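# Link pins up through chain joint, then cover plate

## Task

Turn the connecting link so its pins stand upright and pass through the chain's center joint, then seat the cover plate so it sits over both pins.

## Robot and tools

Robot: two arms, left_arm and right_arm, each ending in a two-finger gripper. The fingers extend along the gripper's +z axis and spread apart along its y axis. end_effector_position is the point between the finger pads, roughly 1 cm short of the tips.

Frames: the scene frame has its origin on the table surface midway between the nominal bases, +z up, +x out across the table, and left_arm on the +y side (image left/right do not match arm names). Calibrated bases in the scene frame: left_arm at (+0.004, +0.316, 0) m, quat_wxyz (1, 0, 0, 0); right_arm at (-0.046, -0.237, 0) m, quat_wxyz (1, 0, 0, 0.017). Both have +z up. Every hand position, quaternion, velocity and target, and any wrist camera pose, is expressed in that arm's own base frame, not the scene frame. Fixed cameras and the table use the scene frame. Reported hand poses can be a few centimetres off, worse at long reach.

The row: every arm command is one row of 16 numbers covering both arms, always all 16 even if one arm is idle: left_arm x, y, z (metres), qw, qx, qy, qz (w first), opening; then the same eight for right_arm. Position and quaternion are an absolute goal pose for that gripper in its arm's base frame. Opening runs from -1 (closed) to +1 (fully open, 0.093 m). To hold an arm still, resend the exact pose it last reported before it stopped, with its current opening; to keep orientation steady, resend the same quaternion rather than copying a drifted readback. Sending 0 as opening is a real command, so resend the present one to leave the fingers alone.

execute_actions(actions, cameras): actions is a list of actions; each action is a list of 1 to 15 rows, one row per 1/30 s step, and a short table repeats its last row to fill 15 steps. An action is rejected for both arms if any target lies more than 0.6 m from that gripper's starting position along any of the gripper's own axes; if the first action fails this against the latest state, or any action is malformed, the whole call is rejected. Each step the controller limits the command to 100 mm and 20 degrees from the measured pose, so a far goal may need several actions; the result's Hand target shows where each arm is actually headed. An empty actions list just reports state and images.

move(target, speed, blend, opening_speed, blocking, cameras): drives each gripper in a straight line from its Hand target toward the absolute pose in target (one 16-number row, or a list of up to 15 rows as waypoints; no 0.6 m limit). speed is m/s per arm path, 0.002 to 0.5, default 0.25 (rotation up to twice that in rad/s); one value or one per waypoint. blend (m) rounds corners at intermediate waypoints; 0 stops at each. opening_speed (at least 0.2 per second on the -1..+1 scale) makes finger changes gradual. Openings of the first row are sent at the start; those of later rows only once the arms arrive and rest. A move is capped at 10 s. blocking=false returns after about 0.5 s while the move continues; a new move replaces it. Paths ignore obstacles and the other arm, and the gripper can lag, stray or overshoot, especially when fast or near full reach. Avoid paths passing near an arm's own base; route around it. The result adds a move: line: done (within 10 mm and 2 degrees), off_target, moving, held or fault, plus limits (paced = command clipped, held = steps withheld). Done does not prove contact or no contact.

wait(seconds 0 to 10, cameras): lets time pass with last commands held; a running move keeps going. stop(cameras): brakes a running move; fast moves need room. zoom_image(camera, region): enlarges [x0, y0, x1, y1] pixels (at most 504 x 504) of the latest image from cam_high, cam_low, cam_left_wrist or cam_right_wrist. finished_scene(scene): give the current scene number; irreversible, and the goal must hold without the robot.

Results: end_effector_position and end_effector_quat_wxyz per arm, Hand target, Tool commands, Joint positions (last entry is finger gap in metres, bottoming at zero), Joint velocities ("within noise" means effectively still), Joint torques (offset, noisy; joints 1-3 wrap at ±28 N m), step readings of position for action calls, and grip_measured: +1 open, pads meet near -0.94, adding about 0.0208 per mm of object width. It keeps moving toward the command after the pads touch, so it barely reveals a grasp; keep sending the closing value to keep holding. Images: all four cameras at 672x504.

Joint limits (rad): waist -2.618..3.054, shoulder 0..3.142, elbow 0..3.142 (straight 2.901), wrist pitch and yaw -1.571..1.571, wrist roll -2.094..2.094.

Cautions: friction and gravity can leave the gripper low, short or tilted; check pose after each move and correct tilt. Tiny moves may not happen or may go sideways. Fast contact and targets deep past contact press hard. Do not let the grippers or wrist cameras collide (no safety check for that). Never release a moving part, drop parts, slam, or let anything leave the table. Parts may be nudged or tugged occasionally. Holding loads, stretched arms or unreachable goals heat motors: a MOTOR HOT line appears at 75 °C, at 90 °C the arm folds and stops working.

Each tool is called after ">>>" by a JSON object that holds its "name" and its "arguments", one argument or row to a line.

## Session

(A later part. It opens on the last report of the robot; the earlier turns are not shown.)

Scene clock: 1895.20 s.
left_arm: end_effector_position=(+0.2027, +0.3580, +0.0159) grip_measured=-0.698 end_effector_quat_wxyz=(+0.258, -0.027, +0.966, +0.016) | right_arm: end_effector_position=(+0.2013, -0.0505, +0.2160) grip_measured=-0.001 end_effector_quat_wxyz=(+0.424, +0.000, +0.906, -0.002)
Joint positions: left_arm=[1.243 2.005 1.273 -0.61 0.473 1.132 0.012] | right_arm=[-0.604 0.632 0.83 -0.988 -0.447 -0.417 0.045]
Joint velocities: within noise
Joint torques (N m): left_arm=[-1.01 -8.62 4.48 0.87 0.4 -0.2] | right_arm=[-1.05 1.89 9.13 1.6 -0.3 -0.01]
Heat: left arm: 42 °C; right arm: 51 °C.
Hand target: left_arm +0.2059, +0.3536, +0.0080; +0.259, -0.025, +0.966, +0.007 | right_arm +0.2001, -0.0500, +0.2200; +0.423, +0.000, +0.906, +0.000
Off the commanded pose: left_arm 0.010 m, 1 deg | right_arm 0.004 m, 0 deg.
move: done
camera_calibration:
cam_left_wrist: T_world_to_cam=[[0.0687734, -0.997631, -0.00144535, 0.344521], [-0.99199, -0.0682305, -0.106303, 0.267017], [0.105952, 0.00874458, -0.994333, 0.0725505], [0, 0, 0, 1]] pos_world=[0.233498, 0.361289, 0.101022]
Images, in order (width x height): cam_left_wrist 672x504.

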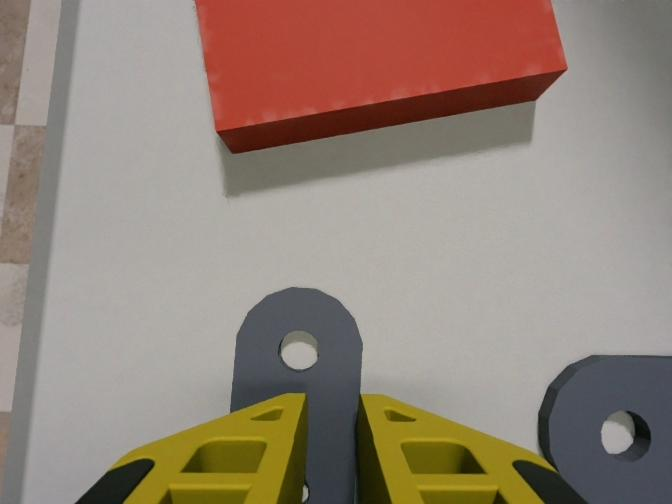

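>>> {"name": "zoom_image", "arguments": {
  "camera": "cam_left_wrist",
  "region": [200, 280, 424, 504]
}}

Scaled by 2.250 from the camera's 672x504 image, which has a finer 960x720 frame.

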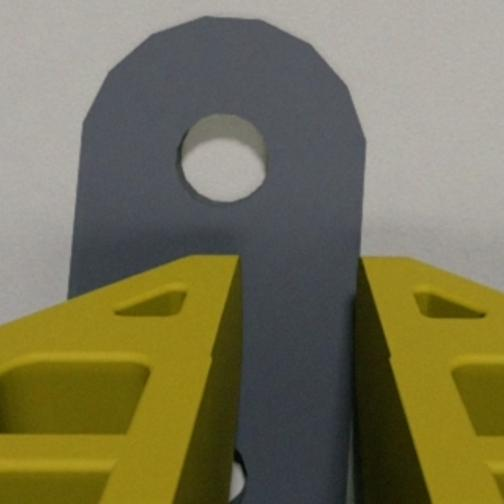

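>>> {"name": "move", "arguments": {
  "target": [
    [0.2060,0.3537,0.0078,0.2587,-0.0253,0.9656,0.0068,-0.05,0.20,-0.05,0.22,0.4226,0,0.9063,0,0],
    [0.2060,0.3537,0.035,0.2587,-0.0253,0.9656,0.0068,-0.05,0.20,-0.05,0.22,0.4226,0,0.9063,0,0]
  ],
  "speed": 0.05,
  "opening_speed": 0.8,
  "cameras": ["cam_left_wrist","cam_low"]
}}

>>> {"name": "zoom_image", "arguments": {
  "camera": "cam_left_wrist",
  "region": [200, 240, 500, 504]
}}

>>> {"name": "zoom_image", "arguments": {
  "camera": "cam_low",
  "region": [340, 190, 430, 260]
}}

Scene clock: 1930.37 s.
left_arm: end_effector_position=(+0.1997, +0.3485, +0.0166) grip_measured=-0.052 end_effector_quat_wxyz=(+0.249, -0.033, +0.968, -0.008) | right_arm: end_effector_position=(+0.2014, -0.0504, +0.2160) grip_measured=-0.001 end_effector_quat_wxyz=(+0.424, +0.000, +0.906, -0.002)
Joint positions: left_arm=[1.243 2.005 1.287 -0.676 0.475 1.132 0.043] | right_arm=[-0.604 0.632 0.83 -0.988 -0.448 -0.417 0.045]
Joint velocities: within noise
Joint torques (N m): left_arm=[-1.03 -13.34 7.38 0.46 0.39 -0.19] | right_arm=[-0.98 1.92 9.09 1.58 -0.31 -0.06]
Heat: left arm: 42 °C; right arm: 51 °C.
Hand target: left_arm +0.2059, +0.3534, +0.0348; +0.259, -0.025, +0.966, +0.007 | right_arm +0.2001, -0.0499, +0.2200; +0.423, +0.000, +0.906, +0.000
Off the commanded pose: left_arm 0.020 m, 2 deg | right_arm 0.004 m, 0 deg.
move: off_target (left_arm)
camera_calibration:
cam_left_wrist: T_world_to_cam=[[0.0687427, -0.996487, 0.0478247, 0.333975], [-0.993488, -0.0727446, -0.0876959, 0.265087], [0.0908669, -0.0414848, -0.994999, 0.0942253], [0, 0, 0, 1]] pos_world=[0.231841, 0.355995, 0.101029]
Images, in order (width x height): cam_low 672x504, cam_left_wrist 672x504.

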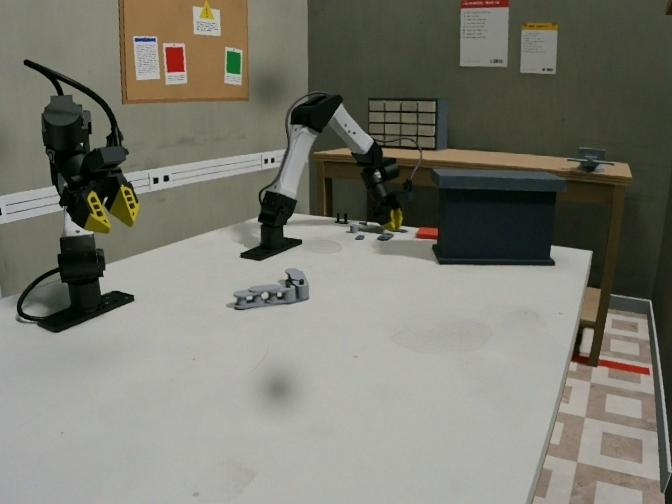

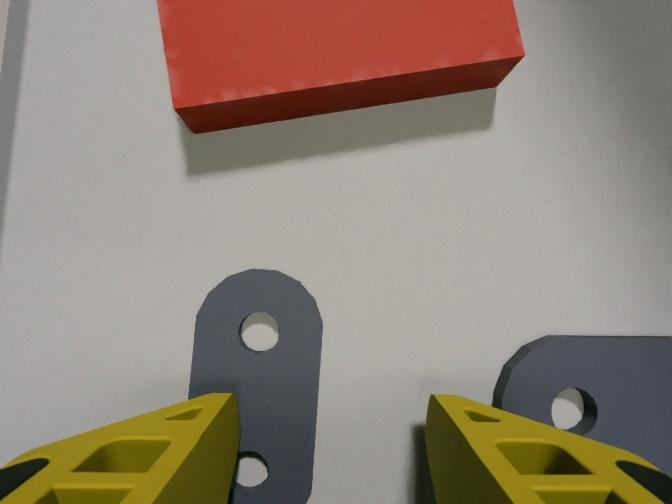

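Scaled by 1.680 from the camera's 672x504 image, which has a finer 960x720 frame.

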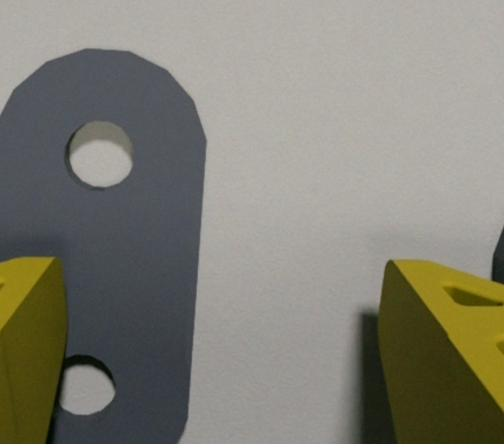

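Scaled by 5.600 from the camera's 672x504 image, which has a finer 960x720 frame.

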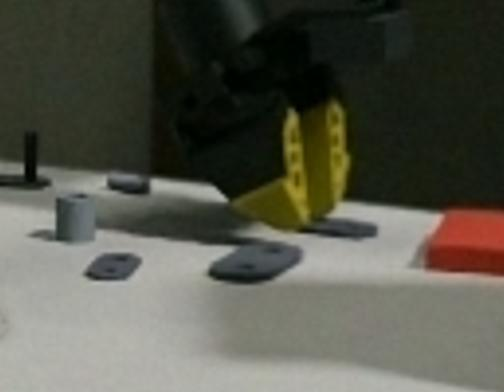

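>>> {"name": "move", "arguments": {
  "target": [
    [0.1960,0.3537,0.08,0.2587,-0.0253,0.9656,0.0068,-0.05,0.20,-0.05,0.22,0.4226,0,0.9063,0,0]
  ],
  "speed": 0.1,
  "cameras": ["cam_left_wrist"]
}}

>>> {"name": "zoom_image", "arguments": {
  "camera": "cam_left_wrist",
  "region": [200, 240, 500, 504]
}}

Scene clock: 1937.83 s.
left_arm: end_effector_position=(+0.1944, +0.3449, +0.0571) grip_measured=-0.052 end_effector_quat_wxyz=(+0.244, -0.034, +0.969, -0.020) | right_arm: end_effector_position=(+0.2014, -0.0504, +0.2160) grip_measured=-0.001 end_effector_quat_wxyz=(+0.424, +0.000, +0.906, -0.002)
Joint positions: left_arm=[1.253 1.947 1.383 -0.862 0.475 1.148 0.043] | right_arm=[-0.604 0.632 0.83 -0.988 -0.448 -0.417 0.045]
Joint velocities: within noise
Joint torques (N m): left_arm=[0.54 -13.94 7.8 0.5 0.44 -0.06] | right_arm=[-0.94 1.89 9.21 1.55 -0.36 -0.05]
Heat: left arm: 43 °C; right arm: 51 °C.
Hand target: left_arm +0.1959, +0.3532, +0.0798; +0.259, -0.025, +0.966, +0.007 | right_arm +0.2001, -0.0499, +0.2200; +0.423, +0.000, +0.906, +0.000
Off the commanded pose: left_arm 0.025 m, 4 deg | right_arm 0.004 m, 0 deg.
move: off_target (left_arm)
camera_calibration:
cam_left_wrist: T_world_to_cam=[[0.0651918, -0.995454, 0.0694314, 0.327939], [-0.994593, -0.0704565, -0.0762906, 0.261905], [0.0808357, -0.0640825, -0.994665, 0.144608], [0, 0, 0, 1]] pos_world=[0.22742, 0.354168, 0.141048]
Images, in order (width x height): cam_left_wrist 672x504.

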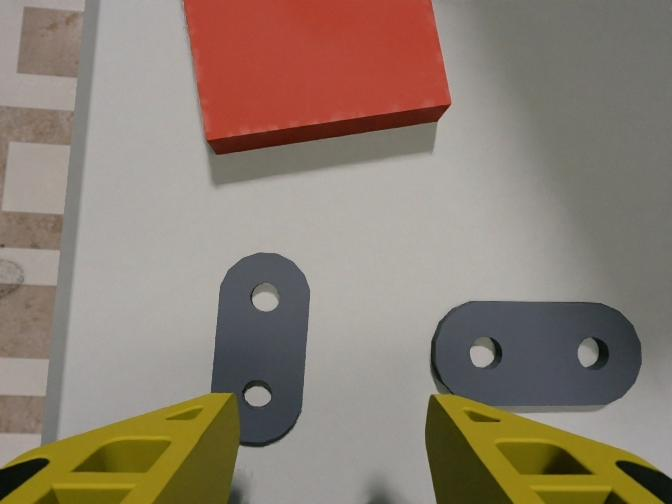

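Scaled by 1.680 from the camera's 672x504 image, which has a finer 960x720 frame.

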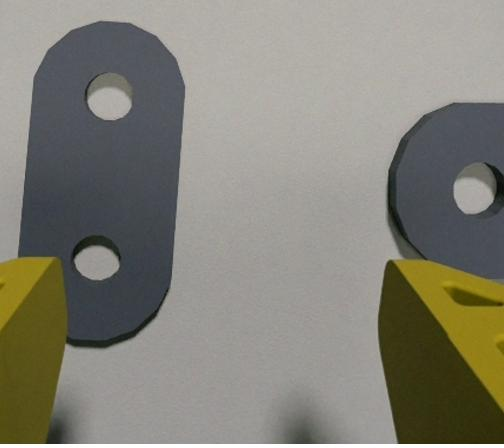

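>>> {"name": "move", "arguments": {
  "target": [
    [0.208,0.367,0.10,0.2588,-0.0045,0.9658,-0.0169,-0.05,0.20,-0.05,0.22,0.4226,0,0.9063,0,0],
    [0.208,0.367,0.035,0.2588,-0.0045,0.9658,-0.0169,-0.05,0.20,-0.05,0.22,0.4226,0,0.9063,0,0]
  ],
  "speed": 0.1,
  "cameras": ["cam_left_wrist"]
}}

>>> {"name": "zoom_image", "arguments": {
  "camera": "cam_left_wrist",
  "region": [200, 240, 500, 504]
}}

Scene clock: 1968.93 s.
left_arm: end_effector_position=(+0.2038, +0.3679, +0.0387) grip_measured=-0.052 end_effector_quat_wxyz=(+0.251, -0.011, +0.968, -0.014) | right_arm: end_effector_position=(+0.2014, -0.0504, +0.2160) grip_measured=-0.001 end_effector_quat_wxyz=(+0.424, +0.000, +0.906, -0.002)
Joint positions: left_arm=[1.253 2.058 1.464 -0.828 0.487 1.193 0.043] | right_arm=[-0.604 0.632 0.83 -0.988 -0.448 -0.417 0.045]
Joint velocities: within noise
Joint torques (N m): left_arm=[-0.54 -9.84 5.01 0.7 0.53 -0.07] | right_arm=[-1.05 1.88 8.92 1.54 -0.33 -0.03]
Heat: left arm: 50 °C; right arm: 52 °C.
Hand target: left_arm +0.2079, +0.3669, +0.0350; +0.259, -0.005, +0.966, -0.017 | right_arm +0.2001, -0.0499, +0.2200; +0.423, +0.000, +0.906, +0.000
Off the commanded pose: left_arm 0.006 m, 1 deg | right_arm 0.004 m, 0 deg.
move: done
camera_calibration:
cam_left_wrist: T_world_to_cam=[[0.0229921, -0.998568, 0.0483114, 0.36205], [-0.995514, -0.0273043, -0.0905836, 0.256346], [0.091773, -0.046012, -0.994716, 0.118143], [0, 0, 0, 1]] pos_world=[0.236029, 0.373967, 0.123249]
Images, in order (width x height): cam_left_wrist 672x504.

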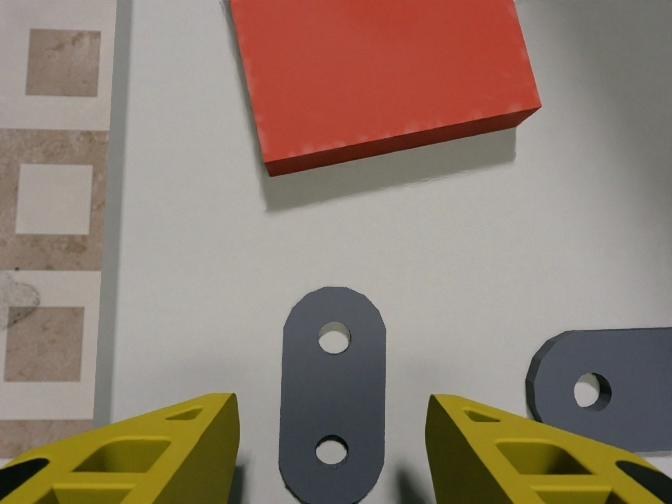

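Scaled by 1.680 from the camera's 672x504 image, which has a finer 960x720 frame.

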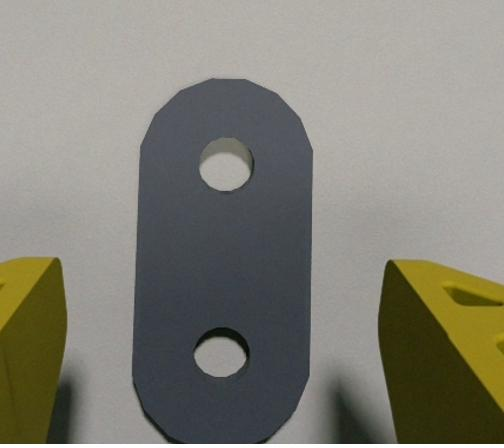

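>>> {"name": "move", "arguments": {
  "target": [
    [0.208,0.367,0.018,0.2588,-0.0045,0.9658,-0.0169,-0.05,0.20,-0.05,0.22,0.4226,0,0.9063,0,0],
    [0.208,0.367,0.0085,0.2588,-0.0045,0.9658,-0.0169,-0.05,0.20,-0.05,0.22,0.4226,0,0.9063,0,0]
  ],
  "speed": 0.04,
  "cameras": ["cam_left_wrist"]
}}

>>> {"name": "zoom_image", "arguments": {
  "camera": "cam_left_wrist",
  "region": [200, 240, 500, 504]
}}

>>> {"name": "move", "arguments": {
  "target": [
    [0.208,0.367,0.0045,0.2588,-0.0045,0.9658,-0.0169,-0.05,0.20,-0.05,0.22,0.4226,0,0.9063,0,0]
  ],
  "speed": 0.04,
  "cameras": ["cam_left_wrist"]
}}

>>> {"name": "zoom_image", "arguments": {
  "camera": "cam_left_wrist",
  "region": [200, 240, 500, 504]
}}

Scene clock: 1982.23 s.
left_arm: end_effector_position=(+0.2042, +0.3689, +0.0137) grip_measured=-0.052 end_effector_quat_wxyz=(+0.251, -0.011, +0.968, -0.012) | right_arm: end_effector_position=(+0.2014, -0.0504, +0.2160) grip_measured=-0.001 end_effector_quat_wxyz=(+0.424, +0.000, +0.906, -0.002)
Joint positions: left_arm=[1.253 2.096 1.414 -0.736 0.487 1.193 0.043] | right_arm=[-0.604 0.632 0.83 -0.988 -0.448 -0.418 0.045]
Joint velocities: within noise
Joint torques (N m): left_arm=[-0.55 -9.66 4.75 0.71 0.52 -0.07] | right_arm=[-0.88 1.99 9.17 1.55 -0.34 -0.1]
Heat: left arm: 51 °C; right arm: 52 °C.
Hand target: left_arm +0.2079, +0.3669, +0.0085; +0.259, -0.005, +0.966, -0.017 | right_arm +0.2001, -0.0499, +0.2200; +0.423, +0.000, +0.906, +0.000
Off the commanded pose: left_arm 0.007 m, 1 deg | right_arm 0.004 m, 0 deg.
move: done
camera_calibration:
cam_left_wrist: T_world_to_cam=[[0.0229314, -0.998752, 0.0443602, 0.364425], [-0.995395, -0.0269404, -0.0919955, 0.254311], [0.0930758, -0.0420463, -0.994771, 0.0915635], [0, 0, 0, 1]] pos_world=[0.236261, 0.374672, 0.0983142]
Images, in order (width x height): cam_left_wrist 672x504.

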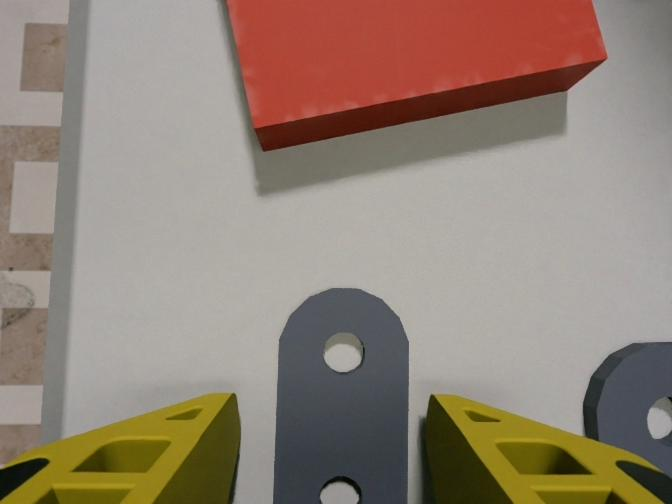

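Scaled by 1.680 from the camera's 672x504 image, which has a finer 960x720 frame.

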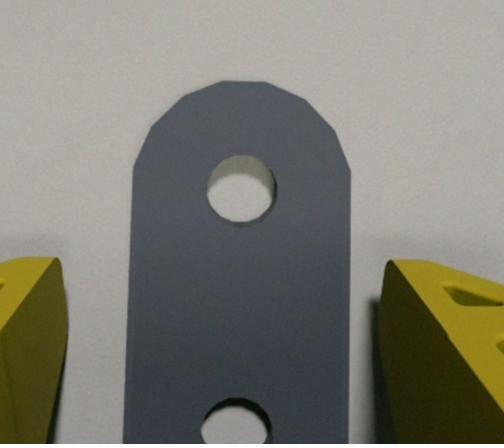

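Scene clock: 1982.93 s.
left_arm: end_effector_position=(+0.2048, +0.3699, +0.0126) grip_measured=-0.052 end_effector_quat_wxyz=(+0.253, -0.009, +0.967, -0.010) | right_arm: end_effector_position=(+0.2014, -0.0504, +0.2160) grip_measured=-0.001 end_effector_quat_wxyz=(+0.424, +0.000, +0.906, -0.002)
Joint positions: left_arm=[1.253 2.098 1.41 -0.724 0.489 1.194 0.043] | right_arm=[-0.604 0.632 0.83 -0.988 -0.448 -0.418 0.045]
Joint velocities: within noise
Joint torques (N m): left_arm=[-0.51 -9.17 4.52 0.78 0.51 -0.08] | right_arm=[-1.01 1.83 8.96 1.58 -0.32 -0.08]
Heat: left arm: 51 °C; right arm: 52 °C.
Hand target: left_arm +0.2079, +0.3668, +0.0046; +0.259, -0.004, +0.966, -0.017 | right_arm +0.2001, -0.0499, +0.2200; +0.423, +0.000, +0.906, +0.000
Off the commanded pose: left_arm 0.009 m, 1 deg | right_arm 0.004 m, 0 deg.
move: done
camera_calibration:
cam_left_wrist: T_world_to_cam=[[0.0215542, -0.999038, 0.0381951, 0.365936], [-0.995101, -0.0251249, -0.0956166, 0.254113], [0.0964842, -0.0359471, -0.994685, 0.0874413], [0, 0, 0, 1]] pos_world=[0.236543, 0.375111, 0.097297]
Images, in order (width x height): cam_left_wrist 672x504.

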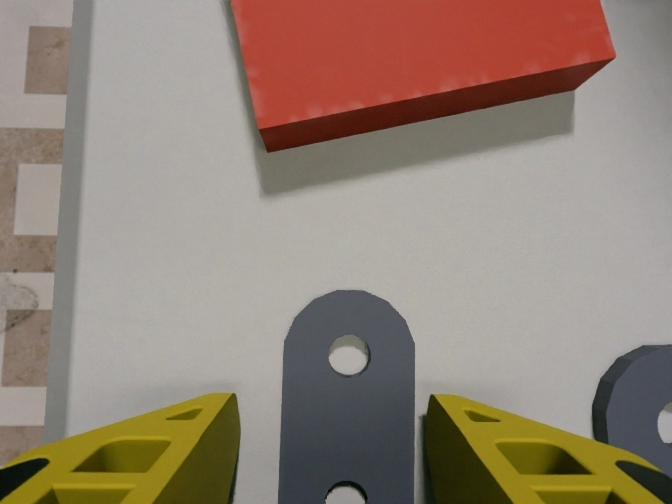

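Scaled by 1.680 from the camera's 672x504 image, which has a finer 960x720 frame.

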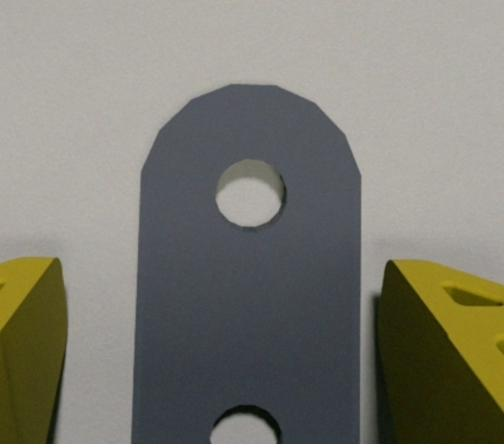

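>>> {"name": "move", "arguments": {
  "target": [
    [0.2075,0.3625,0.05,0.2588,-0.0045,0.9658,-0.0169,-0.05,0.20,-0.05,0.22,0.4226,0,0.9063,0,0],
    [0.2075,0.3640,0.0065,0.2588,-0.0045,0.9658,-0.0169,-0.05,0.20,-0.05,0.22,0.4226,0,0.9063,0,0]
  ],
  "speed": 0.07,
  "cameras": ["cam_left_wrist"]
}}

>>> {"name": "zoom_image", "arguments": {
  "camera": "cam_left_wrist",
  "region": [200, 240, 500, 504]
}}

Scene clock: 1993.50 s.
left_arm: end_effector_position=(+0.2040, +0.3667, +0.0135) grip_measured=-0.052 end_effector_quat_wxyz=(+0.254, -0.009, +0.967, -0.011) | right_arm: end_effector_position=(+0.2014, -0.0504, +0.2160) grip_measured=-0.001 end_effector_quat_wxyz=(+0.424, +0.000, +0.906, -0.002)
Joint positions: left_arm=[1.253 2.086 1.395 -0.722 0.491 1.194 0.043] | right_arm=[-0.604 0.632 0.83 -0.988 -0.448 -0.418 0.045]
Joint velocities: within noise
Joint torques (N m): left_arm=[-0.68 -9.29 4.64 0.76 0.49 -0.1] | right_arm=[-0.75 1.78 9.01 1.52 -0.34 -0.02]
Heat: left arm: 51 °C; right arm: 52 °C.
Hand target: left_arm +0.2074, +0.3638, +0.0066; +0.259, -0.005, +0.966, -0.017 | right_arm +0.2001, -0.0499, +0.2200; +0.423, +0.000, +0.906, +0.000
Off the commanded pose: left_arm 0.008 m, 1 deg | right_arm 0.004 m, 0 deg.
move: done
camera_calibration:
cam_left_wrist: T_world_to_cam=[[0.0211287, -0.998961, 0.0403838, 0.362689], [-0.994949, -0.0249742, -0.0972254, 0.253347], [0.098133, -0.0381256, -0.994443, 0.0887838], [0, 0, 0, 1]] pos_world=[0.235691, 0.372024, 0.0982754]
Images, in order (width x height): cam_left_wrist 672x504.

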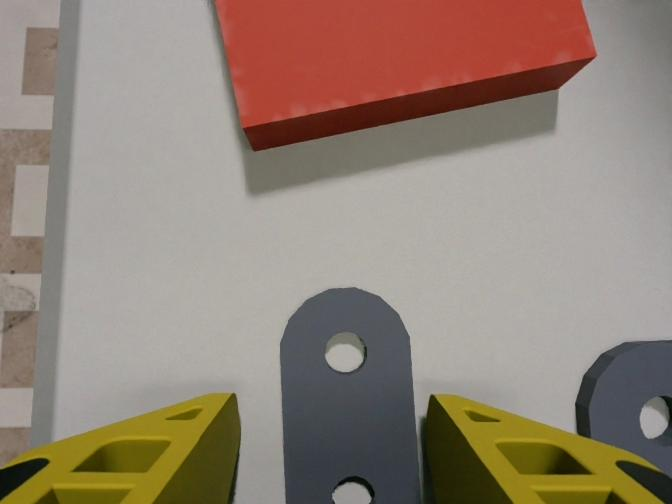

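Scaled by 1.680 from the camera's 672x504 image, which has a finer 960x720 frame.

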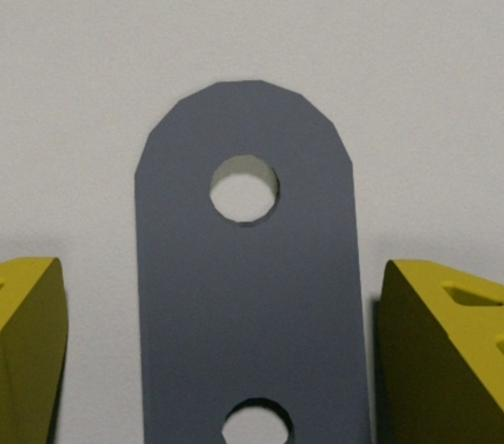

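>>> {"name": "move", "arguments": {
  "target": [
    [0.2075,0.3640,0.0060,0.2588,-0.0045,0.9658,-0.0169,-0.35,0.20,-0.05,0.22,0.4226,0,0.9063,0,0]
  ],
  "speed": 0.03,
  "opening_speed": 0.4,
  "cameras": ["cam_left_wrist"]
}}

>>> {"name": "zoom_image", "arguments": {
  "camera": "cam_left_wrist",
  "region": [200, 240, 500, 504]
}}

Scene clock: 2001.93 s.
left_arm: end_effector_position=(+0.2041, +0.3669, +0.0136) grip_measured=-0.344 end_effector_quat_wxyz=(+0.254, -0.009, +0.967, -0.010) | right_arm: end_effector_position=(+0.2014, -0.0504, +0.2160) grip_measured=-0.001 end_effector_quat_wxyz=(+0.424, +0.000, +0.906, -0.002)
Joint positions: left_arm=[1.253 2.086 1.395 -0.721 0.491 1.194 0.029] | right_arm=[-0.604 0.632 0.83 -0.988 -0.448 -0.418 0.045]
Joint velocities: within noise
Joint torques (N m): left_arm=[-0.65 -9.22 4.55 0.77 0.48 -0.1] | right_arm=[-1.2 1.83 9.05 1.51 -0.33 -0.03]
Heat: left arm: 51 °C; right arm: 52 °C.
Hand target: left_arm +0.2074, +0.3638, +0.0062; +0.259, -0.005, +0.966, -0.017 | right_arm +0.2001, -0.0499, +0.2200; +0.423, +0.000, +0.906, +0.000
Off the commanded pose: left_arm 0.009 m, 1 deg | right_arm 0.004 m, 0 deg.
move: done
camera_calibration:
cam_left_wrist: T_world_to_cam=[[0.0211144, -0.999004, 0.0393052, 0.362958], [-0.994914, -0.0248683, -0.0976079, 0.253394], [0.0984882, -0.0370444, -0.994448, 0.0883559], [0, 0, 0, 1]] pos_world=[0.235739, 0.372171, 0.0983325]
Images, in order (width x height): cam_left_wrist 672x504.

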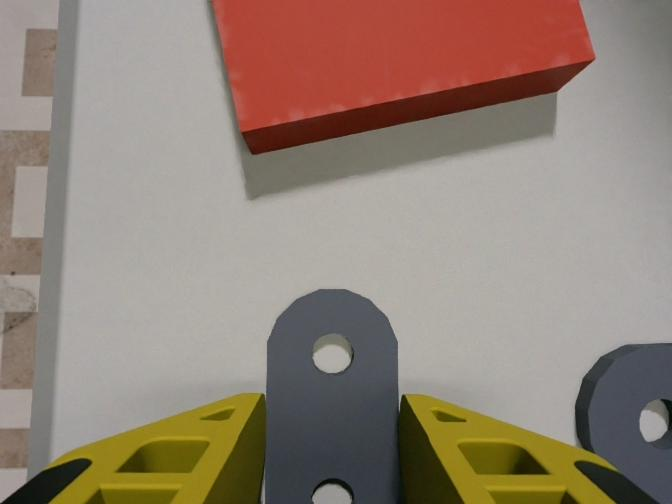

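Scaled by 1.680 from the camera's 672x504 image, which has a finer 960x720 frame.

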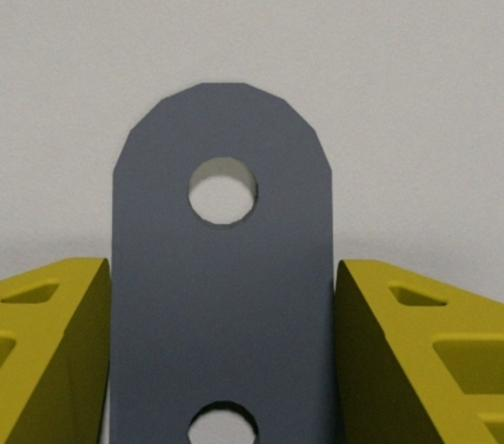

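>>> {"name": "move", "arguments": {
  "target": [
    [0.2075,0.3640,0.0050,0.2588,-0.0045,0.9658,-0.0169,-0.55,0.20,-0.05,0.22,0.4226,0,0.9063,0,0]
  ],
  "speed": 0.03,
  "opening_speed": 0.3,
  "cameras": ["cam_left_wrist"]
}}

>>> {"name": "zoom_image", "arguments": {
  "camera": "cam_left_wrist",
  "region": [200, 240, 500, 504]
}}

Scene clock: 2007.83 s.
left_arm: end_effector_position=(+0.2044, +0.3673, +0.0134) grip_measured=-0.467 end_effector_quat_wxyz=(+0.255, -0.009, +0.967, -0.010) | right_arm: end_effector_position=(+0.2014, -0.0504, +0.2160) grip_measured=-0.001 end_effector_quat_wxyz=(+0.424, +0.000, +0.906, -0.002)
Joint positions: left_arm=[1.253 2.087 1.395 -0.719 0.492 1.194 0.023] | right_arm=[-0.604 0.632 0.83 -0.988 -0.448 -0.418 0.045]
Joint velocities: within noise
Joint torques (N m): left_arm=[-0.64 -9.16 4.41 0.78 0.48 -0.1] | right_arm=[-0.99 1.99 8.96 1.55 -0.34 -0.11]
Heat: left arm: 51 °C; right arm: 52 °C.
Hand target: left_arm +0.2074, +0.3638, +0.0052; +0.259, -0.005, +0.966, -0.017 | right_arm +0.2001, -0.0500, +0.2200; +0.423, +0.000, +0.906, +0.000
Off the commanded pose: left_arm 0.010 m, 1 deg | right_arm 0.004 m, 0 deg.
move: done
camera_calibration:
cam_left_wrist: T_world_to_cam=[[0.0208731, -0.99905, 0.0382418, 0.363375], [-0.994766, -0.0245799, -0.0991768, 0.253563], [0.100023, -0.0359715, -0.994335, 0.0875025], [0, 0, 0, 1]] pos_world=[0.235899, 0.37241, 0.0982582]
Images, in order (width x height): cam_left_wrist 672x504.

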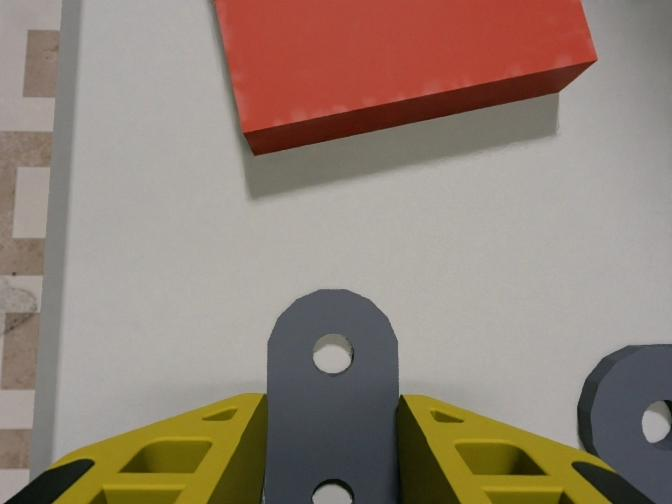

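Scaled by 1.680 from the camera's 672x504 image, which has a finer 960x720 frame.

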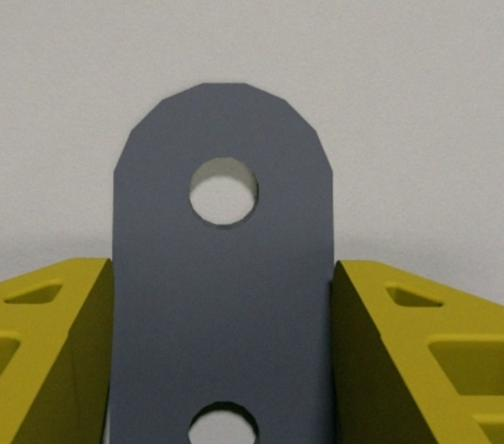

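>>> {"name": "move", "arguments": {
  "target": [
    [0.2075,0.3640,0.0050,0.2588,-0.0045,0.9658,-0.0169,-0.8,0.20,-0.05,0.22,0.4226,0,0.9063,0,0],
    [0.1975,0.3540,0.07,0.2588,-0.0045,0.9658,-0.0169,-0.8,0.20,-0.05,0.22,0.4226,0,0.9063,0,0]
  ],
  "speed": 0.06,
  "opening_speed": 0.4,
  "cameras": ["cam_left_wrist","cam_low"]
}}

>>> {"name": "zoom_image", "arguments": {
  "camera": "cam_left_wrist",
  "region": [200, 240, 500, 504]
}}

>>> {"name": "zoom_image", "arguments": {
  "camera": "cam_low",
  "region": [340, 170, 450, 260]
}}

Scene clock: 2016.70 s.
left_arm: end_effector_position=(+0.1958, +0.3430, +0.0439) grip_measured=-0.467 end_effector_quat_wxyz=(+0.243, -0.014, +0.969, -0.049) | right_arm: end_effector_position=(+0.2014, -0.0504, +0.2160) grip_measured=-0.001 end_effector_quat_wxyz=(+0.424, +0.000, +0.906, -0.002)
Joint positions: left_arm=[1.257 2.017 1.427 -0.909 0.497 1.21 0.023] | right_arm=[-0.604 0.632 0.83 -0.988 -0.448 -0.418 0.045]
Joint velocities: within noise
Joint torques (N m): left_arm=[0.65 -15.13 7.88 0.33 0.45 -0.05] | right_arm=[-0.85 1.92 9.06 1.49 -0.36 -0.08]
Heat: left arm: 51 °C; right arm: 52 °C.
Hand target: left_arm +0.1973, +0.3533, +0.0696; +0.258, -0.004, +0.966, -0.017 | right_arm +0.2001, -0.0500, +0.2200; +0.423, +0.000, +0.906, +0.000
Off the commanded pose: left_arm 0.028 m, 4 deg | right_arm 0.004 m, 0 deg.
move: off_target (left_arm)
camera_calibration:
cam_left_wrist: T_world_to_cam=[[0.012107, -0.993228, 0.115549, 0.334522], [-0.99692, -0.0209444, -0.0755773, 0.245595], [0.0774856, -0.114278, -0.990422, 0.148906], [0, 0, 0, 1]] pos_world=[0.229251, 0.354417, 0.127387]
Images, in order (width x height): cam_low 672x504, cam_left_wrist 672x504.

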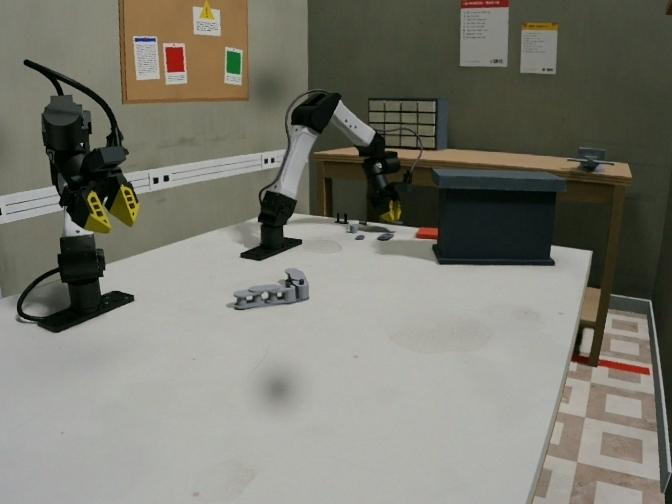

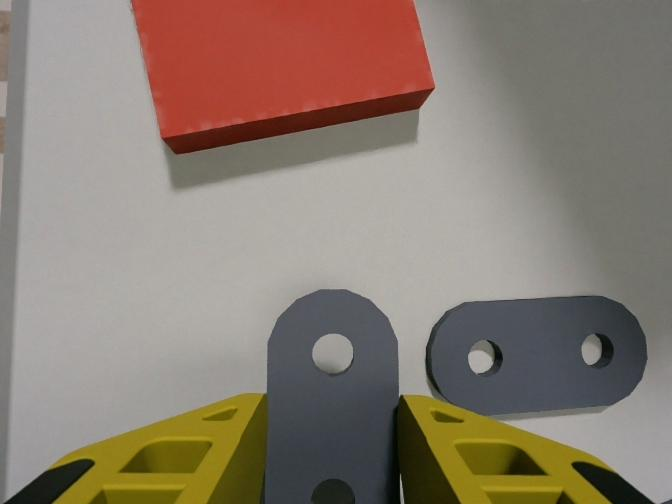

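Scaled by 1.680 from the camera's 672x504 image, which has a finer 960x720 frame.

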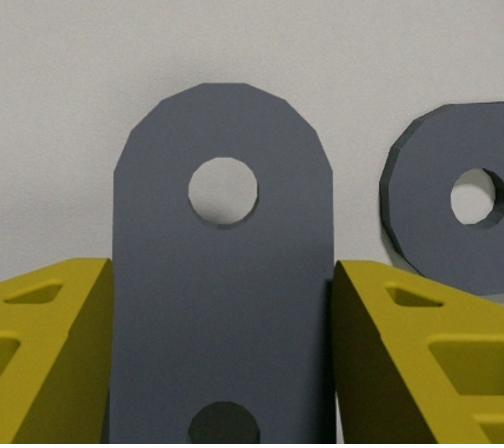

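Scaled by 4.582 from the camera's 672x504 image, which has a finer 960x720 frame.

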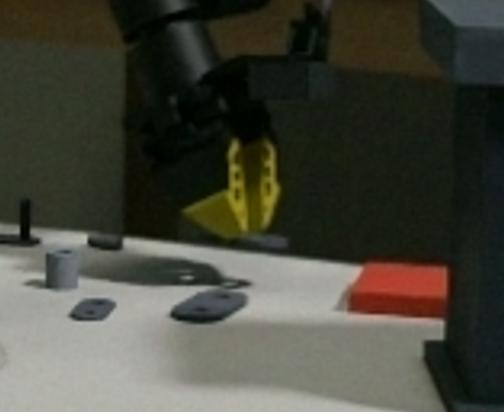

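>>> {"name": "move", "arguments": {
  "target": [
    [0.24,0.30,0.15,0.2588,-0.0045,0.9658,-0.0169,-0.8,0.20,-0.05,0.22,0.4226,0,0.9063,0,0],
    [0.33,0.14,0.20,0.2440,0.3224,0.9105,-0.0864,-0.8,0.20,-0.05,0.22,0.4226,0,0.9063,0,0],
    [0.34,-0.08,0.20,0.2039,0.5947,0.7611,-0.1593,-0.8,0.20,-0.05,0.22,0.4226,0,0.9063,0,0],
    [0.275,-0.235,0.16,0.1327,0.7933,0.5508,-0.2229,-0.8,0.20,-0.05,0.22,0.4226,0,0.9063,0,0]
  ],
  "speed": [0.15,0.22,0.22,0.2],
  "blend": [0.03,0.05,0.05,0],
  "cameras": ["cam_left_wrist","cam_low","cam_high"]
}}

Scene clock: 2043.37 s.
left_arm: end_effector_position=(+0.2687, -0.2272, +0.1535) grip_measured=-0.467 end_effector_quat_wxyz=(+0.114, +0.790, +0.561, -0.221) | right_arm: end_effector_position=(+0.2014, -0.0504, +0.2160) grip_measured=-0.001 end_effector_quat_wxyz=(+0.424, +0.000, +0.906, -0.002)
Joint positions: left_arm=[-0.469 1.843 1.632 -1.363 0.502 1.439 0.023] | right_arm=[-0.604 0.632 0.83 -0.988 -0.448 -0.418 0.045]
Joint velocities: within noise
Joint torques (N m): left_arm=[-0.5 -7.95 8.14 0.38 0.57 0] | right_arm=[-0.98 1.77 8.95 1.56 -0.29 -0.1]
Heat: left arm: 54 °C; right arm: 52 °C.
Hand target: left_arm +0.2747, -0.2347, +0.1601; +0.133, +0.793, +0.551, -0.223 | right_arm +0.2001, -0.0500, +0.2200; +0.423, +0.000, +0.906, +0.000
Off the commanded pose: left_arm 0.012 m, 2 deg | right_arm 0.004 m, 0 deg.
move: off_target (left_arm)
camera_calibration:
cam_left_wrist: T_world_to_cam=[[-0.938019, 0.33677, 0.0818912, 0.317207], [0.330417, 0.940265, -0.0820106, 0.1773], [-0.104618, -0.0498693, -0.993261, 0.250621], [0, 0, 0, 1]] pos_world=[0.265183, -0.261036, 0.237496]
Images, in order (width x height): cam_high 672x504, cam_low 672x504, cam_left_wrist 672x504.

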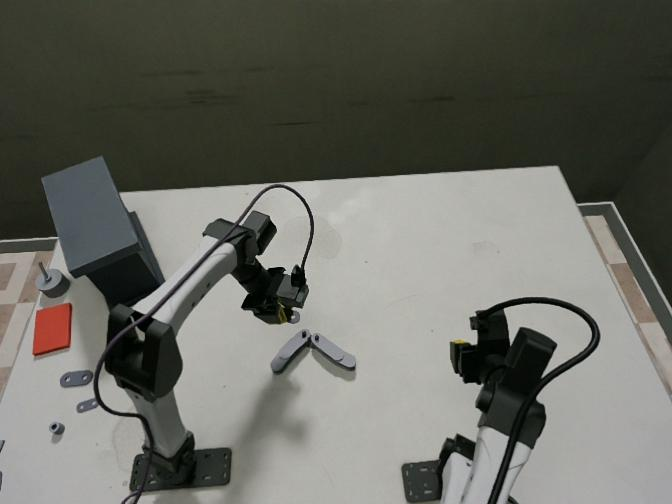

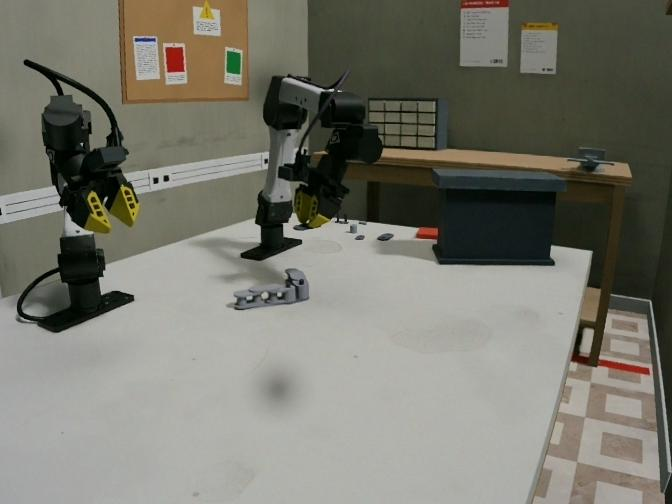

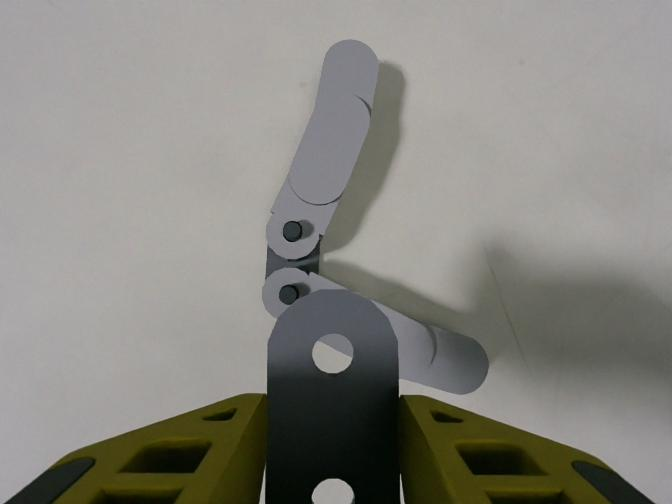

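>>> {"name": "move", "arguments": {
  "target": [
    [0.2715,-0.279,0.12,0.1420,0.8076,0.5258,-0.2264,-0.8,0.20,-0.05,0.22,0.4226,0,0.9063,0,0],
    [0.2715,-0.279,0.085,0.1420,0.8076,0.5258,-0.2264,-0.8,0.20,-0.05,0.22,0.4226,0,0.9063,0,0]
  ],
  "speed": [0.12,0.08],
  "blend": [0.01,0],
  "cameras": ["cam_left_wrist","cam_low"]
}}

>>> {"name": "zoom_image", "arguments": {
  "camera": "cam_left_wrist",
  "region": [234, 264, 474, 504]
}}

Scene clock: 2076.40 s.
left_arm: end_effector_position=(+0.2735, -0.2738, +0.0877) grip_measured=-0.467 end_effector_quat_wxyz=(+0.139, +0.811, +0.526, -0.216) | right_arm: end_effector_position=(+0.2014, -0.0504, +0.2160) grip_measured=-0.001 end_effector_quat_wxyz=(+0.424, +0.000, +0.906, -0.002)
Joint positions: left_arm=[-0.571 1.931 1.479 -1.035 0.513 1.398 0.023] | right_arm=[-0.604 0.632 0.83 -0.988 -0.448 -0.418 0.045]
Joint velocities: within noise
Joint torques (N m): left_arm=[-0.75 -8.95 5.11 0.55 0.57 -0.31] | right_arm=[-1.1 1.87 9.06 1.56 -0.32 -0.06]
Heat: left arm: 50 °C; right arm: 52 °C.
Hand target: left_arm +0.2715, -0.2789, +0.0852; +0.142, +0.808, +0.526, -0.226 | right_arm +0.2001, -0.0500, +0.2200; +0.423, +0.000, +0.906, +0.000
Off the commanded pose: left_arm 0.006 m, 1 deg | right_arm 0.004 m, 0 deg.
move: done
camera_calibration:
cam_left_wrist: T_world_to_cam=[[-0.916215, 0.40035, 0.0164325, 0.360063], [0.3967, 0.912106, -0.103402, 0.190188], [-0.0563852, -0.0882198, -0.994504, 0.159889], [0, 0, 0, 1]] pos_world=[0.263463, -0.303517, 0.17276]
Images, in order (width x height): cam_low 672x504, cam_left_wrist 672x504.

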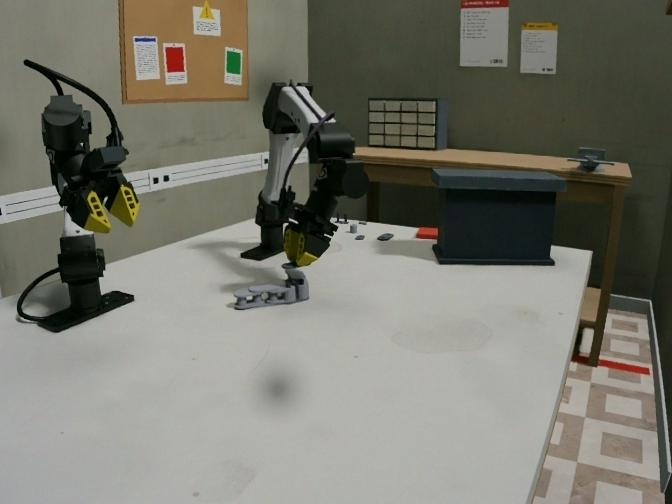

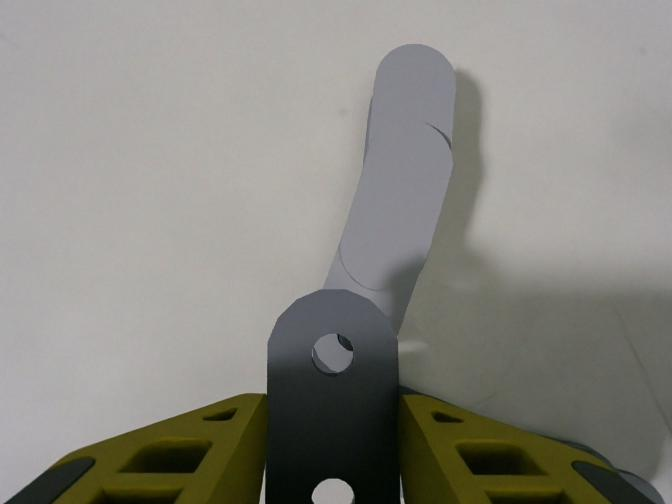

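Scaled by 2.100 from the camera's 672x504 image, which has a finer 960x720 frame.

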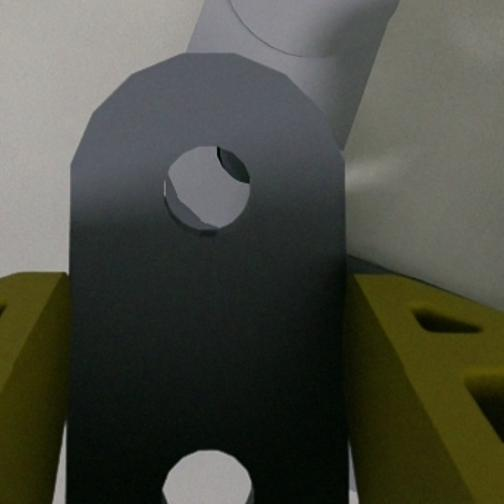

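>>> {"name": "move", "arguments": {
  "target": [
    [0.2636,-0.277,0.11,0.1303,0.7992,0.5424,-0.2242,-0.8,0.20,-0.05,0.22,0.4226,0,0.9063,0,0],
    [0.2636,-0.277,0.077,0.1303,0.7992,0.5424,-0.2242,-0.8,0.20,-0.05,0.22,0.4226,0,0.9063,0,0]
  ],
  "speed": [0.1,0.06],
  "cameras": ["cam_left_wrist","cam_low"]
}}

>>> {"name": "zoom_image", "arguments": {
  "camera": "cam_left_wrist",
  "region": [234, 264, 474, 504]
}}

>>> {"name": "zoom_image", "arguments": {
  "camera": "cam_low",
  "region": [230, 200, 350, 320]
}}

Scene clock: 2090.30 s.
left_arm: end_effector_position=(+0.2646, -0.2735, +0.0758) grip_measured=-0.467 end_effector_quat_wxyz=(+0.124, +0.800, +0.543, -0.223) | right_arm: end_effector_position=(+0.2014, -0.0504, +0.2160) grip_measured=-0.001 end_effector_quat_wxyz=(+0.424, +0.000, +0.906, -0.002)
Joint positions: left_arm=[-0.583 1.931 1.432 -1.006 0.513 1.347 0.023] | right_arm=[-0.604 0.632 0.83 -0.988 -0.448 -0.418 0.045]
Joint velocities: within noise
Joint torques (N m): left_arm=[-0.85 -10.43 4.93 0.55 0.42 -0.28] | right_arm=[-0.81 2.04 8.99 1.59 -0.35 -0.1]
Heat: left arm: 49 °C; right arm: 52 °C.
Hand target: left_arm +0.2636, -0.2769, +0.0771; +0.130, +0.799, +0.542, -0.224 | right_arm +0.2001, -0.0500, +0.2200; +0.423, +0.000, +0.906, +0.000
Off the commanded pose: left_arm 0.004 m, 1 deg | right_arm 0.004 m, 0 deg.
move: done
camera_calibration:
cam_left_wrist: T_world_to_cam=[[-0.926983, 0.370505, 0.0585486, 0.343458], [0.363928, 0.92616, -0.098914, 0.20436], [-0.0908734, -0.0703841, -0.993372, 0.161507], [0, 0, 0, 1]] pos_world=[0.258684, -0.305155, 0.160542]
Images, in order (width x height): cam_low 672x504, cam_left_wrist 672x504.

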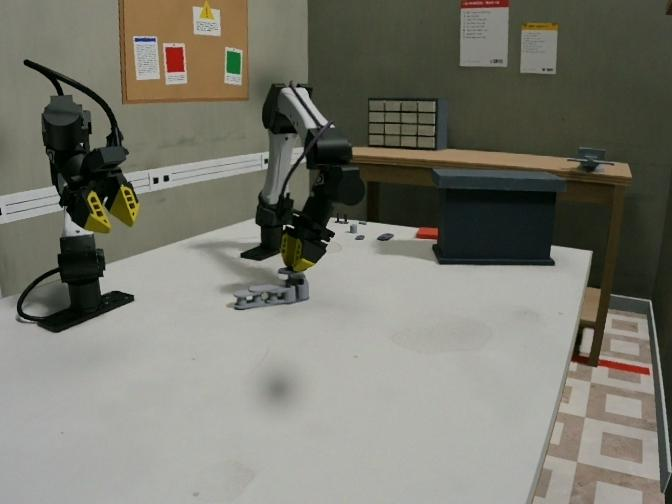

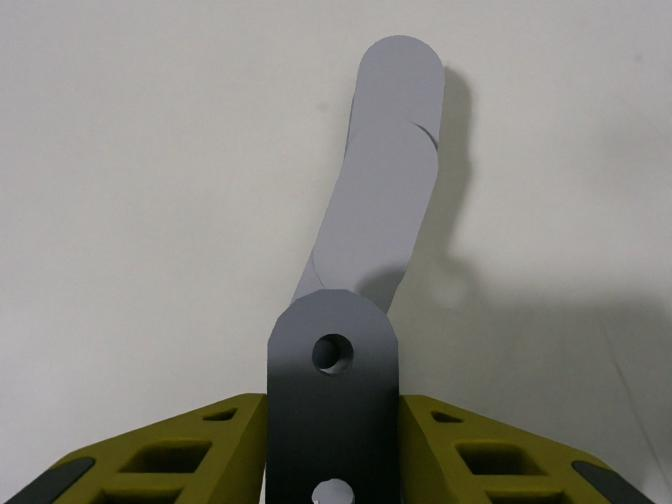

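Scaled by 2.100 from the camera's 672x504 image, which has a finer 960x720 frame.

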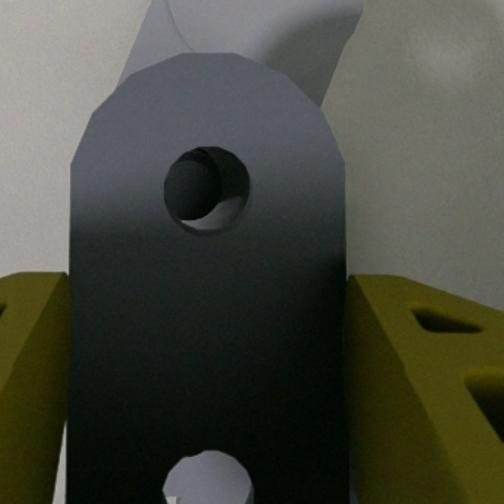

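Scaled by 4.200 from the camera's 672x504 image, which has a finer 960x720 frame.

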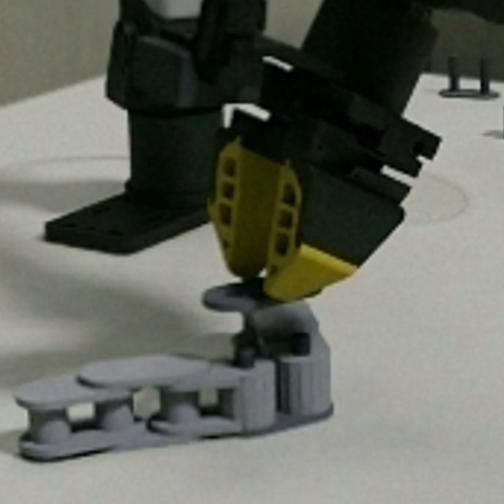

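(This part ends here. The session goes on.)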